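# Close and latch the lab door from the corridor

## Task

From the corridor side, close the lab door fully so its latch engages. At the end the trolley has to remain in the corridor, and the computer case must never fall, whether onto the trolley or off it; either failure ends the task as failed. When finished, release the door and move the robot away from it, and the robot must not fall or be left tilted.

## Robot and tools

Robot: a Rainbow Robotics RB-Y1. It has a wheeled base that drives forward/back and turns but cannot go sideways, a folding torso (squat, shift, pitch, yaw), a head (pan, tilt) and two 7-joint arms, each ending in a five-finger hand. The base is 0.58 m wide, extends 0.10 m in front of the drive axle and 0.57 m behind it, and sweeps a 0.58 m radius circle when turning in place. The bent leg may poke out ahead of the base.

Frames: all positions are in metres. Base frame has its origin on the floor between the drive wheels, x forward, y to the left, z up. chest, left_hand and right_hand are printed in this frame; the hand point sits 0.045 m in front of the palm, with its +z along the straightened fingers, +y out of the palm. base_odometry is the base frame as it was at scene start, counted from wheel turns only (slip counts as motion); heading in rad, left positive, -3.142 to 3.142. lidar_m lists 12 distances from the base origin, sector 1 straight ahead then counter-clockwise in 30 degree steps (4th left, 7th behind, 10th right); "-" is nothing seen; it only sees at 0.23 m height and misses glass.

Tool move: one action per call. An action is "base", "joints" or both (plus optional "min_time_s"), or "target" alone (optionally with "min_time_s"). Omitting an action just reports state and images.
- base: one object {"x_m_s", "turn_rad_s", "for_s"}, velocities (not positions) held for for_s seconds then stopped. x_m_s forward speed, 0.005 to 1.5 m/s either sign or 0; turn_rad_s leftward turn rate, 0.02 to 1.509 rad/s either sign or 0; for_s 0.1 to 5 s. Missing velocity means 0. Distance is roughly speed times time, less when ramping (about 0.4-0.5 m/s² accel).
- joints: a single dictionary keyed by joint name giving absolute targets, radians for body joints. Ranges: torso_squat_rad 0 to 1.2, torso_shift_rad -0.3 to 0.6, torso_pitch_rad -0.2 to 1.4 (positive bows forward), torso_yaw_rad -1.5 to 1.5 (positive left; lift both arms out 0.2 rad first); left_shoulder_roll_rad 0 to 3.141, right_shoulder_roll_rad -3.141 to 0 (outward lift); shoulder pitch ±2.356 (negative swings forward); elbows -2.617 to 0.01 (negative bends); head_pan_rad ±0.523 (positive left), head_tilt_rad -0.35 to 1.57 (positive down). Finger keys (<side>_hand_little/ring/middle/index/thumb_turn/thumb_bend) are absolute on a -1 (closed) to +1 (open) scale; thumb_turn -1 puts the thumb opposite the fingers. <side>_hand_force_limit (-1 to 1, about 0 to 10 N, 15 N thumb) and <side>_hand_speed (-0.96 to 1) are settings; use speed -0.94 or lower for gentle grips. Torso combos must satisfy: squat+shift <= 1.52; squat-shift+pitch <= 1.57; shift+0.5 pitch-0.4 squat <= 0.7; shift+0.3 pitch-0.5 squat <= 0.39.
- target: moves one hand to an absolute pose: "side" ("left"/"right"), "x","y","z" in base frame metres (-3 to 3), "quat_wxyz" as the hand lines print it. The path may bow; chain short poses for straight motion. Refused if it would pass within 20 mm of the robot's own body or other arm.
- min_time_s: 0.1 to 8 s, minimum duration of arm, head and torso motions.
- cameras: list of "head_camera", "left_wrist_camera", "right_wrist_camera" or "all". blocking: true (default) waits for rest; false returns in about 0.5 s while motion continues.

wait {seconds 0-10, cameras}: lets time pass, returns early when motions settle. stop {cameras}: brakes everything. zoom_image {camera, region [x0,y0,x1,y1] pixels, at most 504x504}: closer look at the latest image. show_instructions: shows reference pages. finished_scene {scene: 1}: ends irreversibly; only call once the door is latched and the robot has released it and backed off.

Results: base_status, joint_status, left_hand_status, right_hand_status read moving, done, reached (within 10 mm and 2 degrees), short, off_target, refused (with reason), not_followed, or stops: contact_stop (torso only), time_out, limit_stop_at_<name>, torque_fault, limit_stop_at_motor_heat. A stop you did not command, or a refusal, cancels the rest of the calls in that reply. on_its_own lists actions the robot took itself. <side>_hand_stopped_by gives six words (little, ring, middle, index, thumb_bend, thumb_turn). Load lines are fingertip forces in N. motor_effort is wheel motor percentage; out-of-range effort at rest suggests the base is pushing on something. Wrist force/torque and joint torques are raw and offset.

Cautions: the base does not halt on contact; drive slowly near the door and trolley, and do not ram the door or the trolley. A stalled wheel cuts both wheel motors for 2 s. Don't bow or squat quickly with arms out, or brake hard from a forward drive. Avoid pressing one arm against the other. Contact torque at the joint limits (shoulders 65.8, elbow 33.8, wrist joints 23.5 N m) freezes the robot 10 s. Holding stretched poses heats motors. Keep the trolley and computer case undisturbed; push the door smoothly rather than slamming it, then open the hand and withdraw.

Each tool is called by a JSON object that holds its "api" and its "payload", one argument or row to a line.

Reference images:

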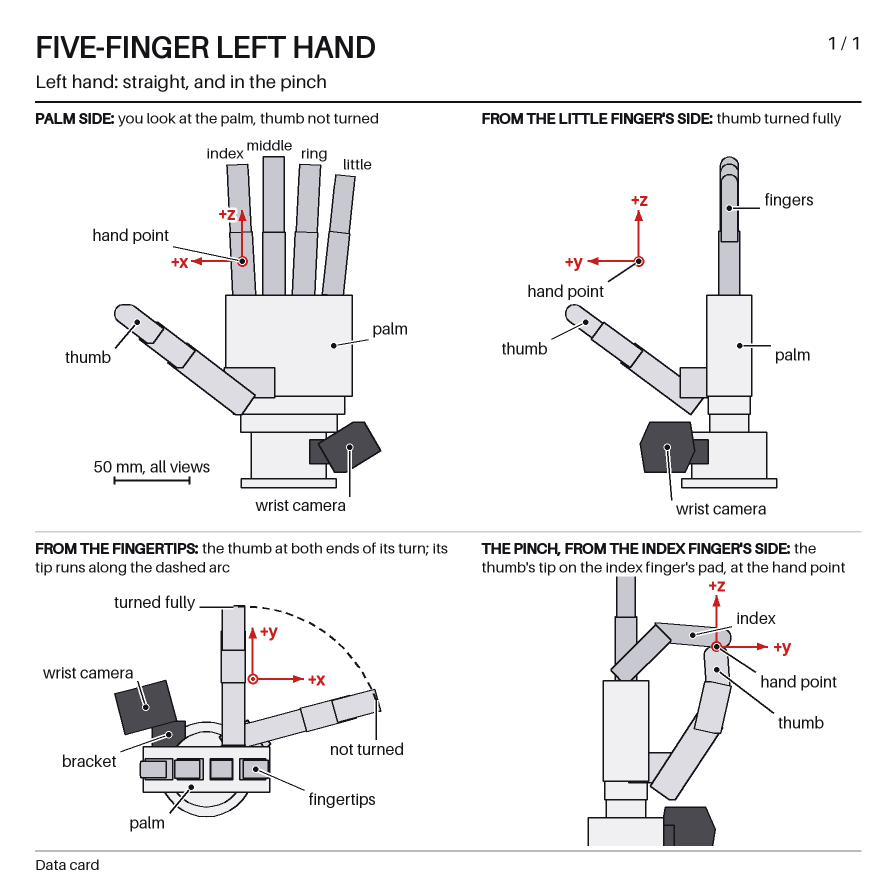

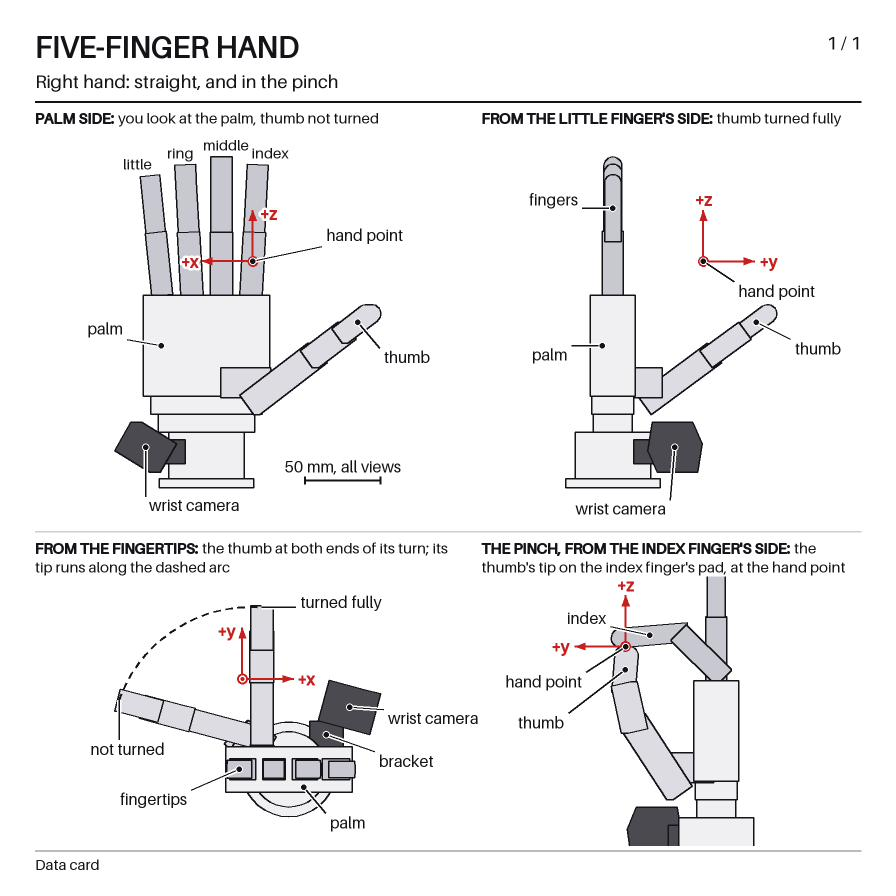

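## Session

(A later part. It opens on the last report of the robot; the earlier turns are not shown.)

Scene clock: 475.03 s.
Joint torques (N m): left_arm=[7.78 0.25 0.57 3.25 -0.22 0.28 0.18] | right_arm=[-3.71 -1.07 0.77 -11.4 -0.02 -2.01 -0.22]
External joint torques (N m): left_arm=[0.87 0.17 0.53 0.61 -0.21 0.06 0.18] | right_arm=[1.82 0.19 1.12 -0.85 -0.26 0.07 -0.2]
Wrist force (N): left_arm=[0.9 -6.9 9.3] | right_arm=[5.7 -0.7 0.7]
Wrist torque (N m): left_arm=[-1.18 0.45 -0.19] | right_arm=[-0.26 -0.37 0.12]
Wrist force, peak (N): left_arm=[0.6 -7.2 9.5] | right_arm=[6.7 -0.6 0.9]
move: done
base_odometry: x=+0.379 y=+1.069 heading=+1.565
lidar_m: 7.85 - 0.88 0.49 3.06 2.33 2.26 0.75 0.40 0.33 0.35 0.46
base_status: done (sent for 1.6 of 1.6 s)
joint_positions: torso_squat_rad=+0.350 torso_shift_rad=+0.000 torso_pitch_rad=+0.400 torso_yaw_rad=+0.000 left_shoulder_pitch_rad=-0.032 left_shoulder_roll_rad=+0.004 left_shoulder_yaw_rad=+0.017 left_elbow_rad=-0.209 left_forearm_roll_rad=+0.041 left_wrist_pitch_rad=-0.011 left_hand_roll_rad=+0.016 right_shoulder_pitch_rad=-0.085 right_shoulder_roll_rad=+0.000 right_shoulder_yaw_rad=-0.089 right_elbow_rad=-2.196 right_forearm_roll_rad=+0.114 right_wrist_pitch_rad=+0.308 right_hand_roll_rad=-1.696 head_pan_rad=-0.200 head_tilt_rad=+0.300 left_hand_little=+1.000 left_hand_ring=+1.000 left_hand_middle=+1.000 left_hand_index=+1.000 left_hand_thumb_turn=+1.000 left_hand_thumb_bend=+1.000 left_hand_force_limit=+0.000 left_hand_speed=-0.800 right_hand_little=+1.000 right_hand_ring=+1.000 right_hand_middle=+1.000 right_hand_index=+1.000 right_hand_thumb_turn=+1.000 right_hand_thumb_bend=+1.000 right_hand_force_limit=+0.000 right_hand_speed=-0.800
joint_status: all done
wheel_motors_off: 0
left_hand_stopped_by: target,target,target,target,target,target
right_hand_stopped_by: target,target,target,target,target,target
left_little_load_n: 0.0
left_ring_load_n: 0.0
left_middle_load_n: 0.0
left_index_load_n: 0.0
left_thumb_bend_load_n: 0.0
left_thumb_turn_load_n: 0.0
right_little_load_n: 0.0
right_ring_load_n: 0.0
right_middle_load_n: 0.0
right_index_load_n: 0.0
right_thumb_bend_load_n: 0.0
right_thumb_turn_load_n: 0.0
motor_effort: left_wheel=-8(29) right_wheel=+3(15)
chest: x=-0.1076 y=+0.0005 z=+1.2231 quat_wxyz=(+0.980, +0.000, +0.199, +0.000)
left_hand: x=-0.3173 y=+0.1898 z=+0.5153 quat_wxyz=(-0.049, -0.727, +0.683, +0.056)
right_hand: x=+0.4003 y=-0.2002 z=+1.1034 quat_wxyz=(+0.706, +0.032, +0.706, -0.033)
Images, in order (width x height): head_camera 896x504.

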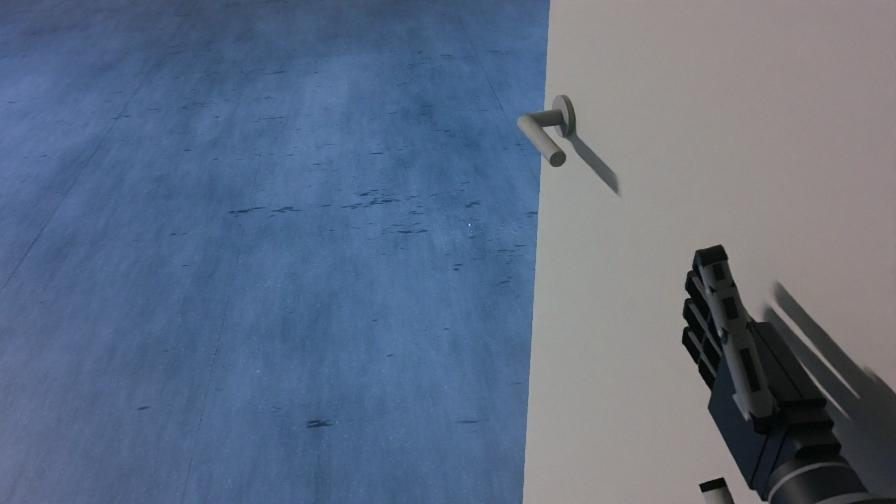

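{"api": "move", "payload": {
  "joints": {"torso_pitch_rad": 0.6, "head_tilt_rad": 0.1},
  "min_time_s": 2
}}

{"api": "move", "payload": {
  "target": {"side": "right", "x": 0.63, "y": -0.212, "z": 1.103, "quat_wxyz": [0.7062, 0.0353, 0.7062, -0.0353]},
  "min_time_s": 2,
  "cameras": ["head_camera", "right_wrist_camera"]
}}

{"api": "zoom_image", "payload": {
  "camera": "right_wrist_camera",
  "region": [60, 0, 310, 250]
}}

Scene clock: 493.27 s.
Joint torques (N m): left_arm=[12.28 -0.43 0.01 4.96 -0.08 0.67 0.15] | right_arm=[-0.9 -1.22 0.73 -11.2 0.07 -2.13 -0.3]
External joint torques (N m): left_arm=[0.76 -0.45 -0.05 0.49 -0.06 0.07 0.16] | right_arm=[1.29 -0.15 1.28 -0.6 -0.19 -0.09 -0.28]
Wrist force (N): left_arm=[0.8 -8.2 9.0] | right_arm=[5.9 -0.4 2.1]
Wrist torque (N m): left_arm=[-1.27 0.46 -0.17] | right_arm=[-0.29 -0.46 0.13]
Wrist force, peak (N): left_arm=[0.8 -8.2 9.0] | right_arm=[6.6 -0.7 2.2]
move: done
base_odometry: x=+0.379 y=+1.069 heading=+1.565
lidar_m: 7.84 - 0.89 0.49 3.05 2.33 2.26 0.75 0.40 0.33 0.35 0.47
base_status: not commanded
joint_positions: torso_squat_rad=+0.350 torso_shift_rad=+0.000 torso_pitch_rad=+0.600 torso_yaw_rad=+0.000 left_shoulder_pitch_rad=-0.032 left_shoulder_roll_rad=+0.004 left_shoulder_yaw_rad=+0.017 left_elbow_rad=-0.209 left_forearm_roll_rad=+0.041 left_wrist_pitch_rad=-0.011 left_hand_roll_rad=+0.016 right_shoulder_pitch_rad=-0.085 right_shoulder_roll_rad=+0.000 right_shoulder_yaw_rad=-0.089 right_elbow_rad=-2.196 right_forearm_roll_rad=+0.114 right_wrist_pitch_rad=+0.308 right_hand_roll_rad=-1.696 head_pan_rad=-0.200 head_tilt_rad=+0.100 left_hand_little=+1.000 left_hand_ring=+1.000 left_hand_middle=+1.000 left_hand_index=+1.000 left_hand_thumb_turn=+1.000 left_hand_thumb_bend=+1.000 left_hand_force_limit=+0.000 left_hand_speed=-0.800 right_hand_little=+1.000 right_hand_ring=+1.000 right_hand_middle=+1.000 right_hand_index=+1.000 right_hand_thumb_turn=+1.000 right_hand_thumb_bend=+1.000 right_hand_force_limit=+0.000 right_hand_speed=-0.800
joint_status: all done
wheel_motors_off: 0
left_hand_stopped_by: target,target,target,target,target,target
right_hand_stopped_by: target,target,target,target,target,target
left_little_load_n: 0.0
left_ring_load_n: 0.0
left_middle_load_n: 0.0
left_index_load_n: 0.0
left_thumb_bend_load_n: 0.0
left_thumb_turn_load_n: 0.0
right_little_load_n: 0.0
right_ring_load_n: 0.0
right_middle_load_n: 0.0
right_index_load_n: 0.0
right_thumb_bend_load_n: 0.0
right_thumb_turn_load_n: 0.0
motor_effort: left_wheel=-8(9) right_wheel=+2(4)
chest: x=-0.0534 y=+0.0005 z=+1.1935 quat_wxyz=(+0.955, +0.000, +0.295, +0.000)
left_hand: x=-0.3995 y=+0.1898 z=+0.5415 quat_wxyz=(-0.117, -0.717, +0.675, +0.128)
right_hand: x=+0.4206 y=-0.2004 z=+0.9753 quat_wxyz=(+0.632, +0.029, +0.773, -0.036)
pictures: none

Scene clock: 495.60 s.
Joint torques (N m): left_arm=[12.35 -0.81 0.56 5.05 0.19 0.46 0.13] | right_arm=[-15.33 -8.66 -1.89 -10.57 0.16 -1.93 -0.52]
External joint torques (N m): left_arm=[0.83 -0.82 0.51 0.58 0.21 -0.13 0.13] | right_arm=[0.44 -2.21 -1.55 -0.17 -0.12 0.14 -0.49]
Wrist force (N): left_arm=[0.8 -8.2 8.9] | right_arm=[5.8 -1.0 0.8]
Wrist torque (N m): left_arm=[-1.28 0.48 -0.16] | right_arm=[-0.32 -0.38 0.08]
Wrist force, peak (N): left_arm=[0.9 -8.2 9.0] | right_arm=[6.6 -0.4 2.5]
move: done
base_odometry: x=+0.379 y=+1.069 heading=+1.565
lidar_m: 7.85 - 0.89 0.50 3.06 2.33 2.26 0.75 0.40 0.34 0.35 0.45
base_status: not commanded
joint_positions: torso_squat_rad=+0.350 torso_shift_rad=+0.000 torso_pitch_rad=+0.600 torso_yaw_rad=+0.000 left_shoulder_pitch_rad=-0.032 left_shoulder_roll_rad=+0.004 left_shoulder_yaw_rad=+0.017 left_elbow_rad=-0.209 left_forearm_roll_rad=+0.041 left_wrist_pitch_rad=-0.011 left_hand_roll_rad=+0.016 right_shoulder_pitch_rad=-0.905 right_shoulder_roll_rad=-0.180 right_shoulder_yaw_rad=-0.308 right_elbow_rad=-1.668 right_forearm_roll_rad=+0.133 right_wrist_pitch_rad=+0.393 right_hand_roll_rad=-1.733 head_pan_rad=-0.200 head_tilt_rad=+0.100 left_hand_little=+1.000 left_hand_ring=+1.000 left_hand_middle=+1.000 left_hand_index=+1.000 left_hand_thumb_turn=+1.000 left_hand_thumb_bend=+1.000 left_hand_force_limit=+0.000 left_hand_speed=-0.800 right_hand_little=+1.000 right_hand_ring=+1.000 right_hand_middle=+1.000 right_hand_index=+1.000 right_hand_thumb_turn=+1.000 right_hand_thumb_bend=+1.000 right_hand_force_limit=+0.000 right_hand_speed=-0.800
joint_status: all done
wheel_motors_off: 0
left_hand_stopped_by: target,target,target,target,target,target
right_hand_stopped_by: target,target,target,target,target,target
left_little_load_n: 0.0
left_ring_load_n: 0.0
left_middle_load_n: 0.0
left_index_load_n: 0.0
left_thumb_bend_load_n: 0.0
left_thumb_turn_load_n: 0.0
right_little_load_n: 0.0
right_ring_load_n: 0.0
right_middle_load_n: 0.0
right_index_load_n: 0.0
right_thumb_bend_load_n: 0.0
right_thumb_turn_load_n: 0.0
motor_effort: left_wheel=-8(9) right_wheel=+2(3)
chest: x=-0.0534 y=+0.0005 z=+1.1935 quat_wxyz=(+0.955, +0.000, +0.295, +0.000)
left_hand: x=-0.3995 y=+0.1898 z=+0.5415 quat_wxyz=(-0.117, -0.717, +0.675, +0.128)
right_hand: x=+0.6298 y=-0.2118 z=+1.1029 quat_wxyz=(+0.706, +0.035, +0.706, -0.035)
right_hand_status: reached (checked arc that bows 36 mm and turns the hand up to 12 deg, planned for 2.0 s): 0 mm and 0.0 deg off.
Images, in order (width x height): head_camera 896x504, right_wrist_camera 504x504.

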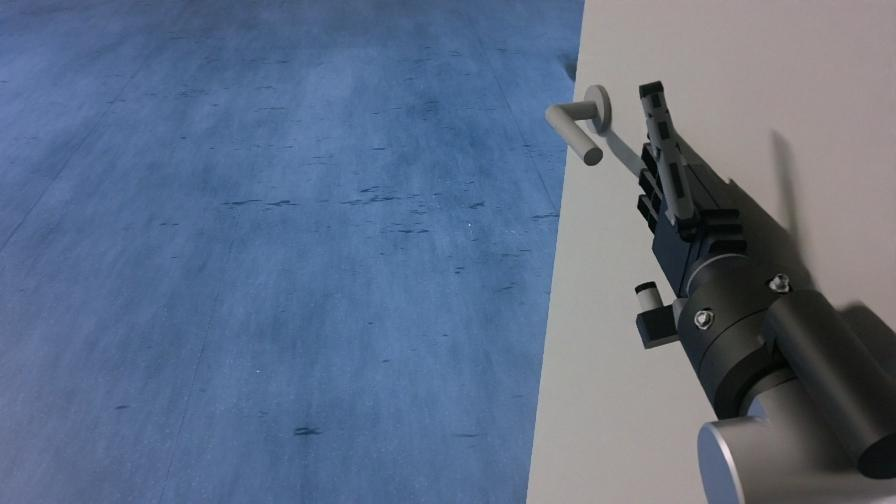

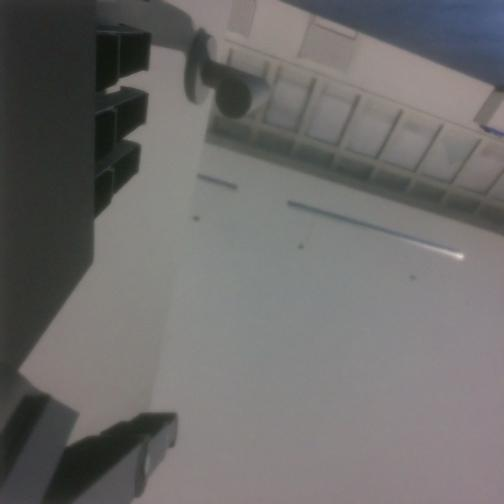

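Scaled by 2.016 from the camera's image (finer frame: 720x720).

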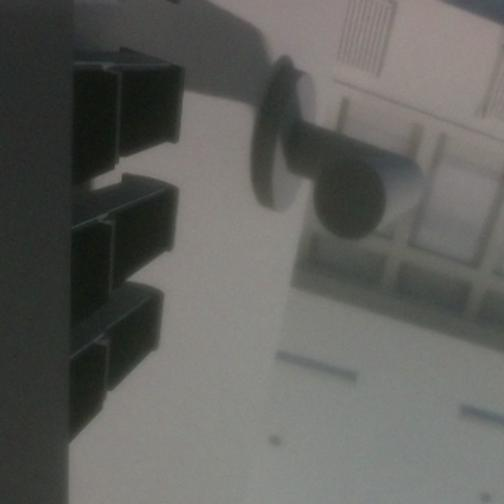

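{"api": "move", "payload": {
  "target": {"side": "right", "x": 0.672, "y": -0.212, "z": 1.103, "quat_wxyz": [0.7062, 0.0353, 0.7062, -0.0353]},
  "min_time_s": 1.5
}}

{"api": "move", "payload": {
  "target": {"side": "right", "x": 0.712, "y": -0.216, "z": 1.103, "quat_wxyz": [0.7062, 0.0353, 0.7062, -0.0353]},
  "min_time_s": 1.5,
  "cameras": ["head_camera"]
}}

Scene clock: 503.27 s.
Joint torques (N m): left_arm=[12.03 -0.81 0.5 5.06 -0.17 0.56 0] | right_arm=[-17.6 -9.82 -2.22 -10.73 0.2 -2.12 -0.33]
External joint torques (N m): left_arm=[0.51 -0.82 0.45 0.59 -0.15 -0.04 0] | right_arm=[0.69 -2.27 -2.12 -0.2 -0.07 -0.06 -0.31]
Wrist force (N): left_arm=[0.8 -8.1 8.8] | right_arm=[6.1 -0.5 0.9]
Wrist torque (N m): left_arm=[-1.25 0.46 -0.18] | right_arm=[-0.24 -0.42 0.13]
Wrist force, peak (N): left_arm=[0.6 -8.1 9.3] | right_arm=[7.2 -0.2 1.3]
move: done
base_odometry: x=+0.379 y=+1.069 heading=+1.565
lidar_m: 7.85 - 0.88 0.49 3.06 2.33 2.26 0.75 0.40 0.33 0.34 0.47
base_status: not commanded
joint_positions: torso_squat_rad=+0.350 torso_shift_rad=+0.000 torso_pitch_rad=+0.600 torso_yaw_rad=+0.000 left_shoulder_pitch_rad=-0.032 left_shoulder_roll_rad=+0.004 left_shoulder_yaw_rad=+0.017 left_elbow_rad=-0.209 left_forearm_roll_rad=+0.041 left_wrist_pitch_rad=-0.011 left_hand_roll_rad=+0.016 right_shoulder_pitch_rad=-1.052 right_shoulder_roll_rad=-0.217 right_shoulder_yaw_rad=-0.335 right_elbow_rad=-1.446 right_forearm_roll_rad=+0.156 right_wrist_pitch_rad=+0.322 right_hand_roll_rad=-1.745 head_pan_rad=-0.200 head_tilt_rad=+0.100 left_hand_little=+1.000 left_hand_ring=+1.000 left_hand_middle=+1.000 left_hand_index=+1.000 left_hand_thumb_turn=+1.000 left_hand_thumb_bend=+1.000 left_hand_force_limit=+0.000 left_hand_speed=-0.800 right_hand_little=+1.000 right_hand_ring=+1.000 right_hand_middle=+1.000 right_hand_index=+1.000 right_hand_thumb_turn=+1.000 right_hand_thumb_bend=+1.000 right_hand_force_limit=+0.000 right_hand_speed=-0.800
joint_status: all done
wheel_motors_off: 0
left_hand_stopped_by: target,target,target,target,target,target
right_hand_stopped_by: target,target,target,target,target,target
left_little_load_n: 0.5
left_ring_load_n: 0.0
left_middle_load_n: 0.0
left_index_load_n: 0.0
left_thumb_bend_load_n: 0.0
left_thumb_turn_load_n: -0.5
right_little_load_n: 0.0
right_ring_load_n: 0.0
right_middle_load_n: 0.0
right_index_load_n: 0.0
right_thumb_bend_load_n: 0.0
right_thumb_turn_load_n: 0.0
motor_effort: left_wheel=-8(9) right_wheel=+2(3)
chest: x=-0.0534 y=+0.0005 z=+1.1935 quat_wxyz=(+0.955, +0.000, +0.295, +0.000)
left_hand: x=-0.3995 y=+0.1898 z=+0.5415 quat_wxyz=(-0.117, -0.717, +0.675, +0.128)
right_hand: x=+0.6710 y=-0.2115 z=+1.1030 quat_wxyz=(+0.705, +0.035, +0.707, -0.035)
right_hand_status: reached (checked arc that bows 10 mm and turns the hand up to 1 deg, planned for 1.5 s): 1 mm and 0.2 deg off.
pictures: none

Scene clock: 505.10 s.
Joint torques (N m): left_arm=[12.16 0.55 -0.06 4.63 -0.2 0.59 0.06] | right_arm=[-20.01 -11.78 -1.39 -11.84 0.19 -2.35 -0.42]
External joint torques (N m): left_arm=[0.63 0.54 -0.11 0.15 -0.18 -0.01 0.06] | right_arm=[0.77 -2.94 -1.53 -1.2 -0.06 -0.29 -0.4]
Wrist force (N): left_arm=[0.8 -8.3 8.7] | right_arm=[5.8 -0.5 1.1]
Wrist torque (N m): left_arm=[-1.27 0.45 -0.16] | right_arm=[-0.23 -0.38 0.11]
Wrist force, peak (N): left_arm=[0.6 -8.0 9.1] | right_arm=[8.9 3.7 -0.6]
move: done
base_odometry: x=+0.379 y=+1.069 heading=+1.565
lidar_m: 7.85 - 0.89 0.49 3.05 2.34 2.26 0.74 0.40 0.33 0.35 0.46
base_status: not commanded
joint_positions: torso_squat_rad=+0.350 torso_shift_rad=+0.000 torso_pitch_rad=+0.600 torso_yaw_rad=+0.000 left_shoulder_pitch_rad=-0.032 left_shoulder_roll_rad=+0.004 left_shoulder_yaw_rad=+0.017 left_elbow_rad=-0.209 left_forearm_roll_rad=+0.041 left_wrist_pitch_rad=-0.011 left_hand_roll_rad=+0.016 right_shoulder_pitch_rad=-1.212 right_shoulder_roll_rad=-0.266 right_shoulder_yaw_rad=-0.372 right_elbow_rad=-1.169 right_forearm_roll_rad=+0.183 right_wrist_pitch_rad=+0.209 right_hand_roll_rad=-1.758 head_pan_rad=-0.200 head_tilt_rad=+0.100 left_hand_little=+1.000 left_hand_ring=+1.000 left_hand_middle=+1.000 left_hand_index=+1.000 left_hand_thumb_turn=+1.000 left_hand_thumb_bend=+1.000 left_hand_force_limit=+0.000 left_hand_speed=-0.800 right_hand_little=+1.000 right_hand_ring=+1.000 right_hand_middle=+1.000 right_hand_index=+1.000 right_hand_thumb_turn=+1.000 right_hand_thumb_bend=+1.000 right_hand_force_limit=+0.000 right_hand_speed=-0.800
joint_status: all done
wheel_motors_off: 0
left_hand_stopped_by: target,target,target,target,target,target
right_hand_stopped_by: target,target,target,target,target,target
left_little_load_n: 0.0
left_ring_load_n: 0.0
left_middle_load_n: 0.0
left_index_load_n: 0.0
left_thumb_bend_load_n: 0.0
left_thumb_turn_load_n: 0.0
right_little_load_n: 0.0
right_ring_load_n: 0.0
right_middle_load_n: 0.0
right_index_load_n: 0.0
right_thumb_bend_load_n: 0.0
right_thumb_turn_load_n: 0.0
motor_effort: left_wheel=-8(9) right_wheel=+1(3)
chest: x=-0.0533 y=+0.0005 z=+1.1935 quat_wxyz=(+0.955, +0.000, +0.295, +0.000)
left_hand: x=-0.3995 y=+0.1898 z=+0.5415 quat_wxyz=(-0.117, -0.717, +0.675, +0.128)
right_hand: x=+0.7119 y=-0.2155 z=+1.1026 quat_wxyz=(+0.706, +0.035, +0.707, -0.035)
right_hand_status: reached (checked arc that bows 13 mm and turns the hand up to 1 deg, planned for 1.5 s): 1 mm and 0.1 deg off.
Images, in order (width x height): head_camera 896x504.

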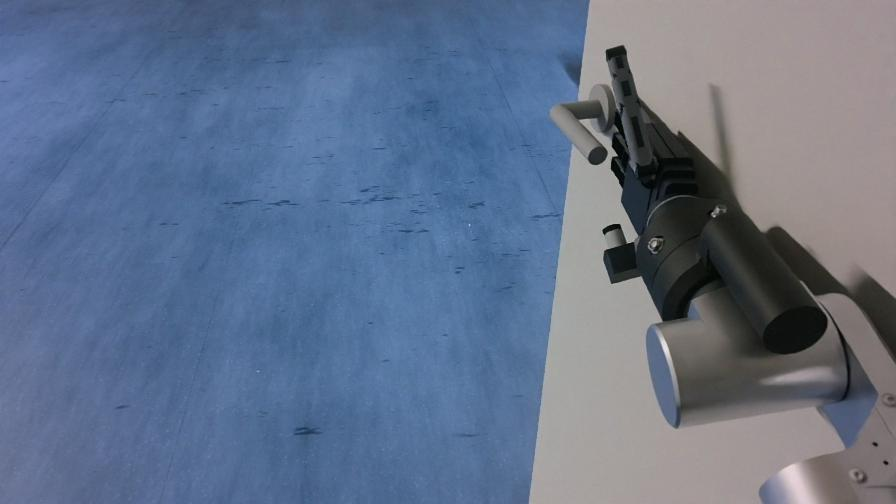

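{"api": "move", "payload": {
  "target": {"side": "right", "x": 0.675, "y": -0.114, "z": 1.103, "quat_wxyz": [0.7069, -0.0177, 0.7069, 0.0177]},
  "min_time_s": 2
}}

{"api": "move", "payload": {
  "target": {"side": "right", "x": 0.623, "y": -0.018, "z": 1.103, "quat_wxyz": [0.7036, -0.0706, 0.7036, 0.0706]},
  "min_time_s": 2,
  "cameras": ["head_camera"]
}}

Scene clock: 516.73 s.
Joint torques (N m): left_arm=[11.92 -0.26 0.64 4.77 0.12 0.43 -0.01] | right_arm=[-15.88 -7.07 -1.88 -11.48 0.29 -1.84 0.23]
External joint torques (N m): left_arm=[0.4 -0.27 0.59 0.3 0.14 -0.17 -0.01] | right_arm=[3.79 -1.48 -1.78 -0.91 0.04 0.23 0.25]
Wrist force (N): left_arm=[0.6 -8.1 8.9] | right_arm=[5.8 -1.0 1.4]
Wrist torque (N m): left_arm=[-1.24 0.49 -0.18] | right_arm=[-0.34 -0.40 0.29]
Wrist force, peak (N): left_arm=[0.6 -8.4 8.9] | right_arm=[6.9 -13.8 5.9]
move: done
base_odometry: x=+0.379 y=+1.069 heading=+1.565
lidar_m: 0.75 - 0.88 0.49 3.06 2.32 2.26 0.75 0.40 0.33 0.32 0.40
base_status: not commanded
joint_positions: torso_squat_rad=+0.350 torso_shift_rad=+0.000 torso_pitch_rad=+0.600 torso_yaw_rad=+0.000 left_shoulder_pitch_rad=-0.032 left_shoulder_roll_rad=+0.004 left_shoulder_yaw_rad=+0.017 left_elbow_rad=-0.209 left_forearm_roll_rad=+0.041 left_wrist_pitch_rad=-0.011 left_hand_roll_rad=+0.016 right_shoulder_pitch_rad=-1.119 right_shoulder_roll_rad=-0.172 right_shoulder_yaw_rad=-0.221 right_elbow_rad=-1.366 right_forearm_roll_rad=+0.135 right_wrist_pitch_rad=+0.286 right_hand_roll_rad=-1.727 head_pan_rad=-0.200 head_tilt_rad=+0.100 left_hand_little=+1.000 left_hand_ring=+1.000 left_hand_middle=+1.000 left_hand_index=+1.000 left_hand_thumb_turn=+1.000 left_hand_thumb_bend=+1.000 left_hand_force_limit=+0.000 left_hand_speed=-0.800 right_hand_little=+1.000 right_hand_ring=+1.000 right_hand_middle=+1.000 right_hand_index=+1.000 right_hand_thumb_turn=+1.000 right_hand_thumb_bend=+1.000 right_hand_force_limit=+0.000 right_hand_speed=-0.800
joint_status: all done
wheel_motors_off: 0
left_hand_stopped_by: target,target,target,target,target,target
right_hand_stopped_by: target,target,target,target,target,target
left_little_load_n: 0.0
left_ring_load_n: 0.0
left_middle_load_n: 0.0
left_index_load_n: 0.0
left_thumb_bend_load_n: 0.0
left_thumb_turn_load_n: 0.0
right_little_load_n: 0.0
right_ring_load_n: 0.0
right_middle_load_n: 0.0
right_index_load_n: 0.0
right_thumb_bend_load_n: 0.0
right_thumb_turn_load_n: -0.5
motor_effort: left_wheel=-7(13) right_wheel=+3(5)
chest: x=-0.0533 y=+0.0005 z=+1.1935 quat_wxyz=(+0.955, +0.000, +0.295, +0.000)
left_hand: x=-0.3995 y=+0.1898 z=+0.5415 quat_wxyz=(-0.117, -0.717, +0.675, +0.128)
right_hand: x=+0.6751 y=-0.1139 z=+1.1032 quat_wxyz=(+0.707, -0.018, +0.707, +0.018)
right_hand_status: reached (checked arc that bows 11 mm and turns the hand up to 9 deg, planned for 2.0 s): 0 mm and 0.1 deg off.
pictures: none

Scene clock: 519.07 s.
Joint torques (N m): left_arm=[12.53 -0.53 0.36 4.77 -0.09 0.62 0.03] | right_arm=[-14.49 -3.35 -1.95 -10.67 0.24 -1.67 0.16]
External joint torques (N m): left_arm=[1 -0.54 0.31 0.29 -0.07 0.02 0.03] | right_arm=[3.67 -1.27 -1.95 -0.18 -0.01 0.42 0.18]
Wrist force (N): left_arm=[0.8 -7.8 8.8] | right_arm=[6.1 -0.2 0.8]
Wrist torque (N m): left_arm=[-1.20 0.48 -0.18] | right_arm=[-0.16 -0.42 0.31]
Wrist force, peak (N): left_arm=[0.7 -8.2 9.0] | right_arm=[5.9 -15.9 6.6]
move: done
base_odometry: x=+0.379 y=+1.069 heading=+1.565
lidar_m: 0.55 - 0.89 0.48 3.07 2.32 2.25 0.75 0.41 0.31 0.31 0.35
base_status: not commanded
joint_positions: torso_squat_rad=+0.350 torso_shift_rad=+0.000 torso_pitch_rad=+0.600 torso_yaw_rad=+0.000 left_shoulder_pitch_rad=-0.032 left_shoulder_roll_rad=+0.004 left_shoulder_yaw_rad=+0.017 left_elbow_rad=-0.209 left_forearm_roll_rad=+0.041 left_wrist_pitch_rad=-0.011 left_hand_roll_rad=+0.016 right_shoulder_pitch_rad=-1.023 right_shoulder_roll_rad=-0.083 right_shoulder_yaw_rad=-0.070 right_elbow_rad=-1.538 right_forearm_roll_rad=+0.109 right_wrist_pitch_rad=+0.348 right_hand_roll_rad=-1.687 head_pan_rad=-0.200 head_tilt_rad=+0.100 left_hand_little=+1.000 left_hand_ring=+1.000 left_hand_middle=+1.000 left_hand_index=+1.000 left_hand_thumb_turn=+1.000 left_hand_thumb_bend=+1.000 left_hand_force_limit=+0.000 left_hand_speed=-0.800 right_hand_little=+1.000 right_hand_ring=+1.000 right_hand_middle=+1.000 right_hand_index=+1.000 right_hand_thumb_turn=+1.000 right_hand_thumb_bend=+1.000 right_hand_force_limit=+0.000 right_hand_speed=-0.800
joint_status: all done
wheel_motors_off: 0
left_hand_stopped_by: target,target,target,target,target,target
right_hand_stopped_by: target,target,target,target,target,target
left_little_load_n: 0.0
left_ring_load_n: 0.0
left_middle_load_n: 0.0
left_index_load_n: 0.0
left_thumb_bend_load_n: 0.0
left_thumb_turn_load_n: 0.0
right_little_load_n: 0.0
right_ring_load_n: 0.0
right_middle_load_n: 0.0
right_index_load_n: 0.0
right_thumb_bend_load_n: 0.0
right_thumb_turn_load_n: 0.0
motor_effort: left_wheel=-8(13) right_wheel=+2(5)
chest: x=-0.0534 y=+0.0005 z=+1.1935 quat_wxyz=(+0.955, +0.000, +0.295, +0.000)
left_hand: x=-0.3995 y=+0.1898 z=+0.5415 quat_wxyz=(-0.117, -0.717, +0.675, +0.128)
right_hand: x=+0.6230 y=-0.0177 z=+1.1035 quat_wxyz=(+0.704, -0.071, +0.703, +0.071)
right_hand_status: reached (checked arc that bows 9 mm and turns the hand up to 9 deg, planned for 2.0 s): 1 mm and 0.1 deg off.
Images, in order (width x height): head_camera 896x504.

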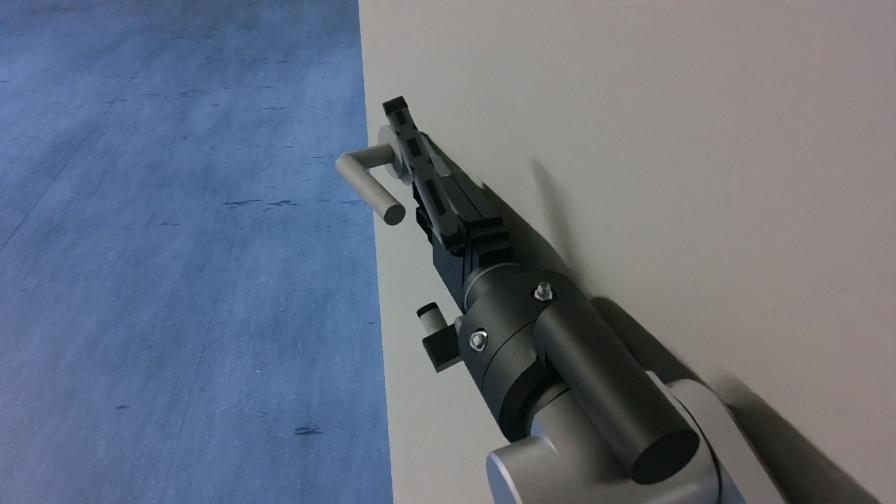

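{"api": "move", "payload": {
  "base": {"x_m_s": -0.1, "for_s": 0.8},
  "cameras": ["head_camera", "right_wrist_camera"]
}}

{"api": "zoom_image", "payload": {
  "camera": "right_wrist_camera",
  "region": [60, 0, 310, 250]
}}

Scene clock: 534.70 s.
Joint torques (N m): left_arm=[12.71 -0.61 0.35 5.07 -0.17 0.72 0.04] | right_arm=[-15.46 -3.04 -1.79 -10.75 0.25 -1.89 0.25]
External joint torques (N m): left_arm=[1.19 -0.61 0.29 0.6 -0.14 0.12 0.04] | right_arm=[2.65 -0.96 -1.78 -0.26 0.01 0.19 0.28]
Wrist force (N): left_arm=[0.8 -7.7 8.8] | right_arm=[5.9 -0.6 1.0]
Wrist torque (N m): left_arm=[-1.18 0.46 -0.20] | right_arm=[-0.25 -0.42 0.28]
Wrist force, peak (N): left_arm=[0.7 -8.3 9.1] | right_arm=[6.9 -0.7 0.9]
move: done
base_odometry: x=+0.378 y=+0.989 heading=+1.565
lidar_m: 0.61 - 0.91 0.49 2.97 2.26 2.18 0.69 1.05 0.33 0.33 0.38
base_status: done (sent for 0.8 of 0.8 s)
joint_positions: torso_squat_rad=+0.350 torso_shift_rad=+0.000 torso_pitch_rad=+0.600 torso_yaw_rad=+0.000 left_shoulder_pitch_rad=-0.032 left_shoulder_roll_rad=+0.004 left_shoulder_yaw_rad=+0.017 left_elbow_rad=-0.209 left_forearm_roll_rad=+0.041 left_wrist_pitch_rad=-0.011 left_hand_roll_rad=+0.016 right_shoulder_pitch_rad=-1.023 right_shoulder_roll_rad=-0.083 right_shoulder_yaw_rad=-0.070 right_elbow_rad=-1.537 right_forearm_roll_rad=+0.109 right_wrist_pitch_rad=+0.348 right_hand_roll_rad=-1.687 head_pan_rad=-0.200 head_tilt_rad=+0.100 left_hand_little=+1.000 left_hand_ring=+1.000 left_hand_middle=+1.000 left_hand_index=+1.000 left_hand_thumb_turn=+1.000 left_hand_thumb_bend=+1.000 left_hand_force_limit=+0.000 left_hand_speed=-0.800 right_hand_little=+1.000 right_hand_ring=+1.000 right_hand_middle=+1.000 right_hand_index=+1.000 right_hand_thumb_turn=+1.000 right_hand_thumb_bend=+1.000 right_hand_force_limit=+0.000 right_hand_speed=-0.800
joint_status: not commanded
wheel_motors_off: 0
left_hand_stopped_by: target,target,target,target,target,target
right_hand_stopped_by: target,target,target,target,target,target
left_little_load_n: 0.0
left_ring_load_n: 0.0
left_middle_load_n: 0.0
left_index_load_n: 0.5
left_thumb_bend_load_n: 0.0
left_thumb_turn_load_n: 0.0
right_little_load_n: 0.0
right_ring_load_n: 0.0
right_middle_load_n: 0.0
right_index_load_n: 0.0
right_thumb_bend_load_n: 0.0
right_thumb_turn_load_n: 0.0
motor_effort: left_wheel=-4(31) right_wheel=+2(16)
chest: x=-0.0534 y=+0.0005 z=+1.1935 quat_wxyz=(+0.955, +0.000, +0.295, +0.000)
left_hand: x=-0.3994 y=+0.1898 z=+0.5415 quat_wxyz=(-0.117, -0.717, +0.675, +0.128)
right_hand: x=+0.6230 y=-0.0178 z=+1.1033 quat_wxyz=(+0.704, -0.071, +0.703, +0.071)
Images, in order (width x height): head_camera 896x504, right_wrist_camera 504x504.

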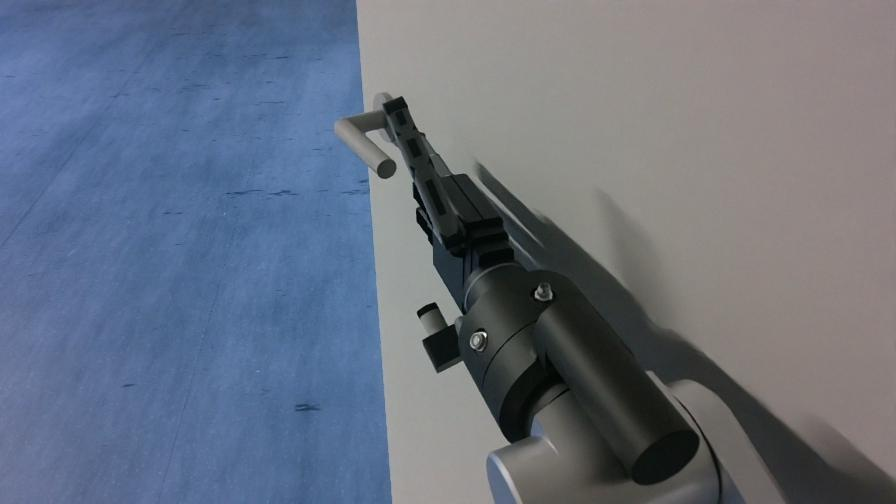

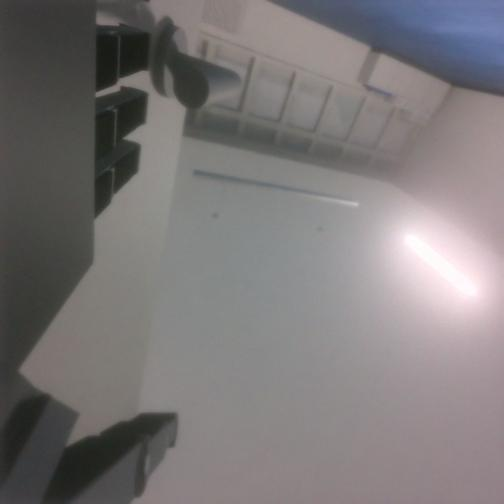

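Scaled by 2.016 from the camera's image (finer frame: 720x720).

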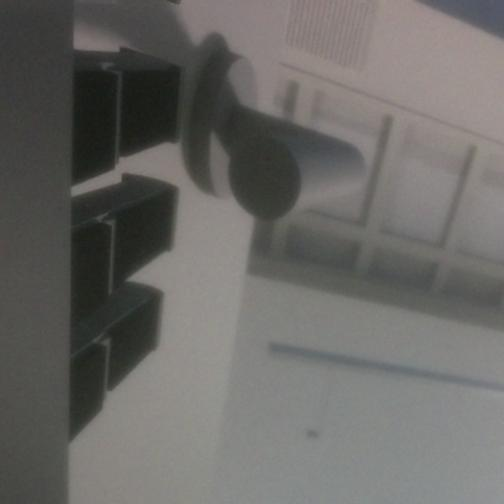

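{"api": "move", "payload": {
  "target": {"side": "right", "x": 0.625, "y": -0.038, "z": 1.103, "quat_wxyz": [0.7036, -0.0706, 0.7036, 0.0706]},
  "min_time_s": 1
}}

{"api": "move", "payload": {
  "target": {"side": "right", "x": 0.666, "y": -0.030, "z": 1.103, "quat_wxyz": [0.7036, -0.0706, 0.7036, 0.0706]},
  "min_time_s": 1.5
}}

{"api": "move", "payload": {
  "target": {"side": "right", "x": 0.705, "y": -0.022, "z": 1.103, "quat_wxyz": [0.7036, -0.0706, 0.7036, 0.0706]},
  "min_time_s": 1.5,
  "cameras": ["head_camera", "right_wrist_camera"]
}}

Scene clock: 540.87 s.
Joint torques (N m): left_arm=[13.05 -0.14 0.51 4.83 0.01 0.77 -0.2] | right_arm=[-14.46 -5.6 0.88 -11.6 -0.21 -1.71 -0.27]
External joint torques (N m): left_arm=[1.53 -0.15 0.45 0.36 0.04 0.17 -0.2] | right_arm=[3.51 -2.47 1.59 -1.14 -0.46 0.37 -0.25]
Wrist force (N): left_arm=[0.6 -7.7 8.7] | right_arm=[5.5 -0.7 0.7]
Wrist torque (N m): left_arm=[-1.20 0.49 -0.19] | right_arm=[-0.27 -0.29 0.09]
Wrist force, peak (N): left_arm=[0.8 -8.4 9.0] | right_arm=[6.8 -0.8 1.3]
move: done
base_odometry: x=+0.378 y=+0.989 heading=+1.565
lidar_m: 0.60 - 0.91 0.49 2.95 2.26 2.18 0.69 1.06 0.34 0.33 0.37
base_status: not commanded
joint_positions: torso_squat_rad=+0.350 torso_shift_rad=+0.000 torso_pitch_rad=+0.600 torso_yaw_rad=+0.000 left_shoulder_pitch_rad=-0.032 left_shoulder_roll_rad=+0.004 left_shoulder_yaw_rad=+0.017 left_elbow_rad=-0.209 left_forearm_roll_rad=+0.041 left_wrist_pitch_rad=-0.011 left_hand_roll_rad=+0.016 right_shoulder_pitch_rad=-1.009 right_shoulder_roll_rad=-0.143 right_shoulder_yaw_rad=-0.066 right_elbow_rad=-1.550 right_forearm_roll_rad=+0.057 right_wrist_pitch_rad=+0.351 right_hand_roll_rad=-1.695 head_pan_rad=-0.200 head_tilt_rad=+0.100 left_hand_little=+1.000 left_hand_ring=+1.000 left_hand_middle=+1.000 left_hand_index=+1.000 left_hand_thumb_turn=+1.000 left_hand_thumb_bend=+1.000 left_hand_force_limit=+0.000 left_hand_speed=-0.800 right_hand_little=+1.000 right_hand_ring=+1.000 right_hand_middle=+1.000 right_hand_index=+1.000 right_hand_thumb_turn=+1.000 right_hand_thumb_bend=+1.000 right_hand_force_limit=+0.000 right_hand_speed=-0.800
joint_status: all done
wheel_motors_off: 0
left_hand_stopped_by: target,target,target,target,target,target
right_hand_stopped_by: target,target,target,target,target,target
left_little_load_n: 0.0
left_ring_load_n: 0.0
left_middle_load_n: 0.0
left_index_load_n: 0.0
left_thumb_bend_load_n: 0.0
left_thumb_turn_load_n: 0.0
right_little_load_n: 0.0
right_ring_load_n: 0.0
right_middle_load_n: 0.0
right_index_load_n: 0.0
right_thumb_bend_load_n: 0.0
right_thumb_turn_load_n: 0.0
motor_effort: left_wheel=-4(5) right_wheel=+2(5)
chest: x=-0.0534 y=+0.0005 z=+1.1935 quat_wxyz=(+0.955, +0.000, +0.295, +0.000)
left_hand: x=-0.3994 y=+0.1898 z=+0.5415 quat_wxyz=(-0.117, -0.717, +0.675, +0.128)
right_hand: x=+0.6251 y=-0.0373 z=+1.1036 quat_wxyz=(+0.704, -0.070, +0.703, +0.070)
right_hand_status: reached (checked arc that bows 1 mm and turns the hand up to 0 deg, planned for 1.0 s): 1 mm and 0.1 deg off.
pictures: none

Scene clock: 542.70 s.
Joint torques (N m): left_arm=[13.45 -0.09 0.07 4.92 -0.19 0.79 0.23] | right_arm=[-19.48 -6.65 -2.58 -10.7 0.28 -2.27 -0.34]
External joint torques (N m): left_arm=[1.93 -0.1 0.01 0.45 -0.17 0.19 0.23] | right_arm=[1.07 -2.43 -1.9 -0.13 0.04 -0.19 -0.32]
Wrist force (N): left_arm=[0.9 -8.1 8.9] | right_arm=[5.7 -0.4 0.8]
Wrist torque (N m): left_arm=[-1.24 0.46 -0.18] | right_arm=[-0.21 -0.35 0.14]
Wrist force, peak (N): left_arm=[0.9 -8.1 9.0] | right_arm=[6.6 -0.3 1.3]
move: done
base_odometry: x=+0.378 y=+0.989 heading=+1.565
lidar_m: 0.61 - 0.91 0.50 2.96 2.26 2.18 0.68 1.05 0.34 0.33 0.38
base_status: not commanded
joint_positions: torso_squat_rad=+0.350 torso_shift_rad=+0.000 torso_pitch_rad=+0.600 torso_yaw_rad=+0.000 left_shoulder_pitch_rad=-0.032 left_shoulder_roll_rad=+0.004 left_shoulder_yaw_rad=+0.017 left_elbow_rad=-0.209 left_forearm_roll_rad=+0.041 left_wrist_pitch_rad=-0.011 left_hand_roll_rad=+0.016 right_shoulder_pitch_rad=-1.169 right_shoulder_roll_rad=-0.163 right_shoulder_yaw_rad=-0.095 right_elbow_rad=-1.298 right_forearm_roll_rad=+0.058 right_wrist_pitch_rad=+0.257 right_hand_roll_rad=-1.705 head_pan_rad=-0.200 head_tilt_rad=+0.100 left_hand_little=+1.000 left_hand_ring=+1.000 left_hand_middle=+1.000 left_hand_index=+1.000 left_hand_thumb_turn=+1.000 left_hand_thumb_bend=+1.000 left_hand_force_limit=+0.000 left_hand_speed=-0.800 right_hand_little=+1.000 right_hand_ring=+1.000 right_hand_middle=+1.000 right_hand_index=+1.000 right_hand_thumb_turn=+1.000 right_hand_thumb_bend=+1.000 right_hand_force_limit=+0.000 right_hand_speed=-0.800
joint_status: all done
wheel_motors_off: 0
left_hand_stopped_by: target,target,target,target,target,target
right_hand_stopped_by: target,target,target,target,target,target
left_little_load_n: 0.0
left_ring_load_n: 0.0
left_middle_load_n: 0.0
left_index_load_n: 0.0
left_thumb_bend_load_n: 0.0
left_thumb_turn_load_n: 0.0
right_little_load_n: 0.0
right_ring_load_n: 0.0
right_middle_load_n: 0.0
right_index_load_n: 0.0
right_thumb_bend_load_n: 0.0
right_thumb_turn_load_n: -0.5
motor_effort: left_wheel=-4(5) right_wheel=+1(5)
chest: x=-0.0534 y=+0.0005 z=+1.1935 quat_wxyz=(+0.955, +0.000, +0.295, +0.000)
left_hand: x=-0.3994 y=+0.1898 z=+0.5415 quat_wxyz=(-0.117, -0.717, +0.675, +0.128)
right_hand: x=+0.6658 y=-0.0297 z=+1.1029 quat_wxyz=(+0.703, -0.071, +0.704, +0.071)
right_hand_status: reached (checked arc that bows 11 mm and turns the hand up to 1 deg, planned for 1.5 s): 0 mm and 0.0 deg off.
pictures: none

Scene clock: 544.53 s.
Joint torques (N m): left_arm=[13.14 -0.35 1.04 4.88 -0.23 0.5 0.04] | right_arm=[-21.9 -7.78 -2.81 -10.72 0.12 -2.05 -0.3]
External joint torques (N m): left_arm=[1.62 -0.36 0.99 0.4 -0.2 -0.1 0.04] | right_arm=[1.18 -2.41 -2.4 -0.1 -0.09 0.03 -0.28]
Wrist force (N): left_arm=[0.7 -7.8 9.2] | right_arm=[6.3 -0.4 1.1]
Wrist torque (N m): left_arm=[-1.21 0.48 -0.18] | right_arm=[-0.33 -0.50 0.17]
Wrist force, peak (N): left_arm=[0.7 -7.8 9.2] | right_arm=[6.9 -0.7 0.7]
move: done
base_odometry: x=+0.378 y=+0.989 heading=+1.565
lidar_m: 0.61 - 0.90 0.49 2.95 2.25 2.18 0.67 1.06 0.34 0.33 0.37
base_status: not commanded
joint_positions: torso_squat_rad=+0.350 torso_shift_rad=+0.000 torso_pitch_rad=+0.600 torso_yaw_rad=+0.000 left_shoulder_pitch_rad=-0.032 left_shoulder_roll_rad=+0.004 left_shoulder_yaw_rad=+0.017 left_elbow_rad=-0.209 left_forearm_roll_rad=+0.041 left_wrist_pitch_rad=-0.011 left_hand_roll_rad=+0.016 right_shoulder_pitch_rad=-1.352 right_shoulder_roll_rad=-0.179 right_shoulder_yaw_rad=-0.137 right_elbow_rad=-0.987 right_forearm_roll_rad=+0.077 right_wrist_pitch_rad=+0.128 right_hand_roll_rad=-1.716 head_pan_rad=-0.200 head_tilt_rad=+0.100 left_hand_little=+1.000 left_hand_ring=+1.000 left_hand_middle=+1.000 left_hand_index=+1.000 left_hand_thumb_turn=+1.000 left_hand_thumb_bend=+1.000 left_hand_force_limit=+0.000 left_hand_speed=-0.800 right_hand_little=+1.000 right_hand_ring=+1.000 right_hand_middle=+1.000 right_hand_index=+1.000 right_hand_thumb_turn=+1.000 right_hand_thumb_bend=+1.000 right_hand_force_limit=+0.000 right_hand_speed=-0.800
joint_status: all done
wheel_motors_off: 0
left_hand_stopped_by: target,target,target,target,target,target
right_hand_stopped_by: target,target,target,target,target,target
left_little_load_n: -0.5
left_ring_load_n: 0.0
left_middle_load_n: 0.0
left_index_load_n: 0.0
left_thumb_bend_load_n: 0.0
left_thumb_turn_load_n: 0.0
right_little_load_n: 0.0
right_ring_load_n: 0.0
right_middle_load_n: -0.5
right_index_load_n: 0.0
right_thumb_bend_load_n: 0.0
right_thumb_turn_load_n: 0.0
motor_effort: left_wheel=-4(5) right_wheel=+3(4)
chest: x=-0.0534 y=+0.0005 z=+1.1935 quat_wxyz=(+0.955, +0.000, +0.295, +0.000)
left_hand: x=-0.3994 y=+0.1898 z=+0.5415 quat_wxyz=(-0.117, -0.717, +0.675, +0.128)
right_hand: x=+0.7047 y=-0.0216 z=+1.1029 quat_wxyz=(+0.703, -0.071, +0.704, +0.071)
right_hand_status: reached (checked arc that bows 14 mm and turns the hand up to 2 deg, planned for 1.5 s): 1 mm and 0.1 deg off.
Images, in order (width x height): head_camera 896x504, right_wrist_camera 504x504.

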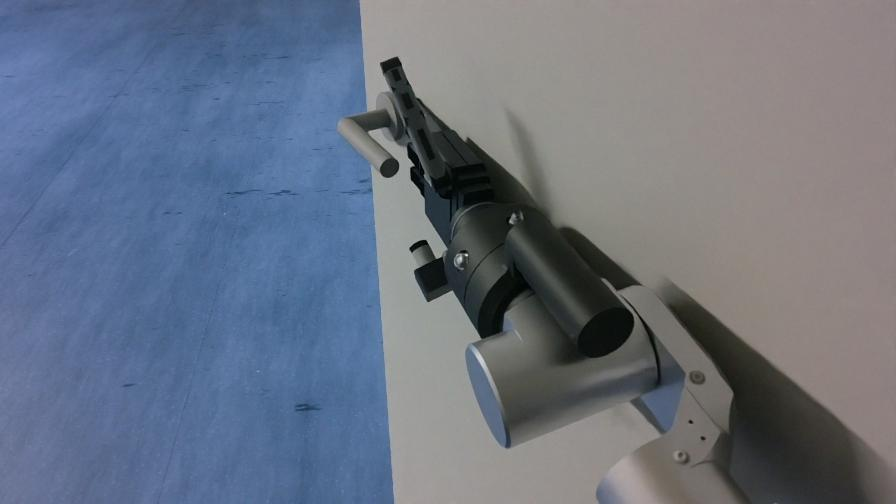

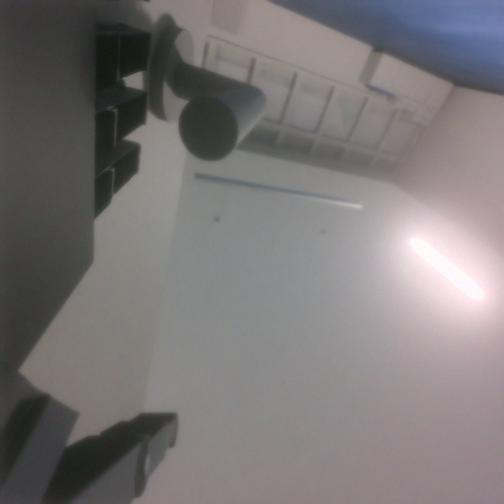

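{"api": "move", "payload": {
  "target": {"side": "right", "x": 0.640, "y": 0.065, "z": 1.103, "quat_wxyz": [0.6963, -0.123, 0.6963, 0.123]},
  "min_time_s": 2
}}

{"api": "move", "payload": {
  "target": {"side": "right", "x": 0.563, "y": 0.141, "z": 1.103, "quat_wxyz": [0.6852, -0.1749, 0.6852, 0.1749]},
  "min_time_s": 2,
  "cameras": ["head_camera", "right_wrist_camera"]
}}

Scene clock: 550.10 s.
Joint torques (N m): left_arm=[12.23 -0.07 -0.07 4.76 -0.22 0.61 -0.01] | right_arm=[-17.77 -4.09 -1.89 -11.75 -0.09 -1.76 0.3]
External joint torques (N m): left_arm=[0.71 -0.07 -0.12 0.29 -0.19 0.01 -0.01] | right_arm=[3.31 -2.47 -1.3 -1.13 -0.33 0.31 0.32]
Wrist force (N): left_arm=[0.5 -8.0 8.7] | right_arm=[7.3 6.6 -1.5]
Wrist torque (N m): left_arm=[-1.24 0.50 -0.20] | right_arm=[1.10 -0.57 0.61]
Wrist force, peak (N): left_arm=[0.8 -8.4 9.0] | right_arm=[7.2 -13.0 5.5]
move: done
base_odometry: x=+0.378 y=+0.989 heading=+1.565
lidar_m: 0.49 - 0.91 0.50 2.96 2.25 2.18 0.67 1.06 0.33 0.32 0.34
base_status: not commanded
joint_positions: torso_squat_rad=+0.350 torso_shift_rad=+0.000 torso_pitch_rad=+0.600 torso_yaw_rad=+0.000 left_shoulder_pitch_rad=-0.032 left_shoulder_roll_rad=+0.004 left_shoulder_yaw_rad=+0.017 left_elbow_rad=-0.209 left_forearm_roll_rad=+0.041 left_wrist_pitch_rad=-0.011 left_hand_roll_rad=+0.016 right_shoulder_pitch_rad=-1.220 right_shoulder_roll_rad=-0.110 right_shoulder_yaw_rad=+0.026 right_elbow_rad=-1.237 right_forearm_roll_rad=+0.030 right_wrist_pitch_rad=+0.229 right_hand_roll_rad=-1.700 head_pan_rad=-0.200 head_tilt_rad=+0.100 left_hand_little=+1.000 left_hand_ring=+1.000 left_hand_middle=+1.000 left_hand_index=+1.000 left_hand_thumb_turn=+1.000 left_hand_thumb_bend=+1.000 left_hand_force_limit=+0.000 left_hand_speed=-0.800 right_hand_little=+1.000 right_hand_ring=+1.000 right_hand_middle=+1.000 right_hand_index=+1.000 right_hand_thumb_turn=+1.000 right_hand_thumb_bend=+1.000 right_hand_force_limit=+0.000 right_hand_speed=-0.800
joint_status: all done
wheel_motors_off: 0
left_hand_stopped_by: target,target,target,target,target,target
right_hand_stopped_by: target,target,target,target,target,target
left_little_load_n: 0.0
left_ring_load_n: 0.0
left_middle_load_n: 0.0
left_index_load_n: 0.0
left_thumb_bend_load_n: 0.0
left_thumb_turn_load_n: 0.0
right_little_load_n: 0.0
right_ring_load_n: 0.0
right_middle_load_n: 0.0
right_index_load_n: 0.0
right_thumb_bend_load_n: 0.0
right_thumb_turn_load_n: 0.0
motor_effort: left_wheel=-5(9) right_wheel=+4(5)
chest: x=-0.0533 y=+0.0004 z=+1.1934 quat_wxyz=(+0.955, +0.000, +0.296, +0.000)
left_hand: x=-0.3994 y=+0.1898 z=+0.5415 quat_wxyz=(-0.117, -0.717, +0.675, +0.129)
right_hand: x=+0.6404 y=+0.0646 z=+1.1033 quat_wxyz=(+0.697, -0.123, +0.696, +0.124)
right_hand_status: reached (checked arc that bows 13 mm and turns the hand up to 9 deg, planned for 2.0 s): 1 mm and 0.1 deg off.
pictures: none

Scene clock: 552.43 s.
Joint torques (N m): left_arm=[12.96 -0.28 0.67 5.13 0.14 0.71 0.25] | right_arm=[-14.63 -0.7 -3.05 -11.54 0.08 -1.81 0.19]
External joint torques (N m): left_arm=[1.44 -0.29 0.62 0.66 0.16 0.11 0.26] | right_arm=[4.05 -2.41 -2.45 -0.99 -0.14 0.31 0.21]
Wrist force (N): left_arm=[0.8 -7.6 8.8] | right_arm=[6.7 7.5 -1.4]
Wrist torque (N m): left_arm=[-1.17 0.45 -0.17] | right_arm=[1.26 -0.43 0.60]
Wrist force, peak (N): left_arm=[1.1 -8.4 8.9] | right_arm=[7.9 -13.8 4.9]
move: done
base_odometry: x=+0.378 y=+0.989 heading=+1.565
lidar_m: 0.39 - 0.90 0.49 2.96 2.25 2.18 0.68 1.04 0.33 0.30 0.30
base_status: not commanded
joint_positions: torso_squat_rad=+0.350 torso_shift_rad=+0.000 torso_pitch_rad=+0.600 torso_yaw_rad=+0.000 left_shoulder_pitch_rad=-0.032 left_shoulder_roll_rad=+0.004 left_shoulder_yaw_rad=+0.017 left_elbow_rad=-0.209 left_forearm_roll_rad=+0.041 left_wrist_pitch_rad=-0.011 left_hand_roll_rad=+0.016 right_shoulder_pitch_rad=-1.094 right_shoulder_roll_rad=-0.051 right_shoulder_yaw_rad=+0.184 right_elbow_rad=-1.447 right_forearm_roll_rad=+0.001 right_wrist_pitch_rad=+0.311 right_hand_roll_rad=-1.668 head_pan_rad=-0.200 head_tilt_rad=+0.100 left_hand_little=+1.000 left_hand_ring=+1.000 left_hand_middle=+1.000 left_hand_index=+1.000 left_hand_thumb_turn=+1.000 left_hand_thumb_bend=+1.000 left_hand_force_limit=+0.000 left_hand_speed=-0.800 right_hand_little=+1.000 right_hand_ring=+1.000 right_hand_middle=+1.000 right_hand_index=+1.000 right_hand_thumb_turn=+1.000 right_hand_thumb_bend=+1.000 right_hand_force_limit=+0.000 right_hand_speed=-0.800
joint_status: all done
wheel_motors_off: 0
left_hand_stopped_by: target,target,target,target,target,target
right_hand_stopped_by: target,target,target,target,target,target
left_little_load_n: 0.0
left_ring_load_n: 0.0
left_middle_load_n: 0.0
left_index_load_n: 0.0
left_thumb_bend_load_n: 0.0
left_thumb_turn_load_n: 0.0
right_little_load_n: 0.0
right_ring_load_n: 0.0
right_middle_load_n: 0.0
right_index_load_n: 0.0
right_thumb_bend_load_n: 0.0
right_thumb_turn_load_n: 0.0
motor_effort: left_wheel=-6(10) right_wheel=+5(6)
chest: x=-0.0533 y=+0.0004 z=+1.1934 quat_wxyz=(+0.955, +0.000, +0.296, +0.000)
left_hand: x=-0.3994 y=+0.1898 z=+0.5415 quat_wxyz=(-0.117, -0.717, +0.675, +0.129)
right_hand: x=+0.5633 y=+0.1409 z=+1.1033 quat_wxyz=(+0.685, -0.175, +0.685, +0.175)
right_hand_status: reached (checked arc that bows 10 mm and turns the hand up to 9 deg, planned for 2.0 s): 0 mm and 0.1 deg off.
Images, in order (width x height): head_camera 896x504, right_wrist_camera 504x504.

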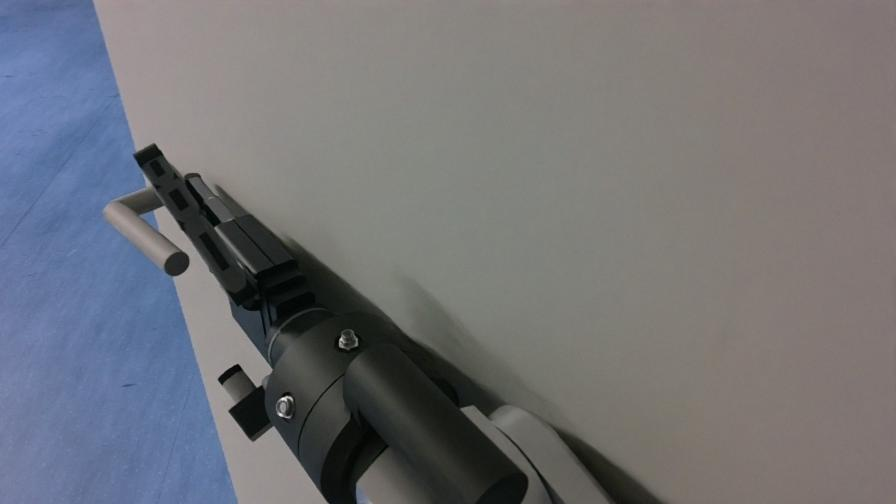

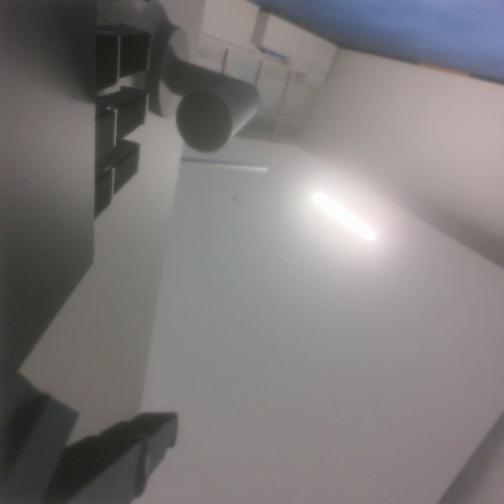

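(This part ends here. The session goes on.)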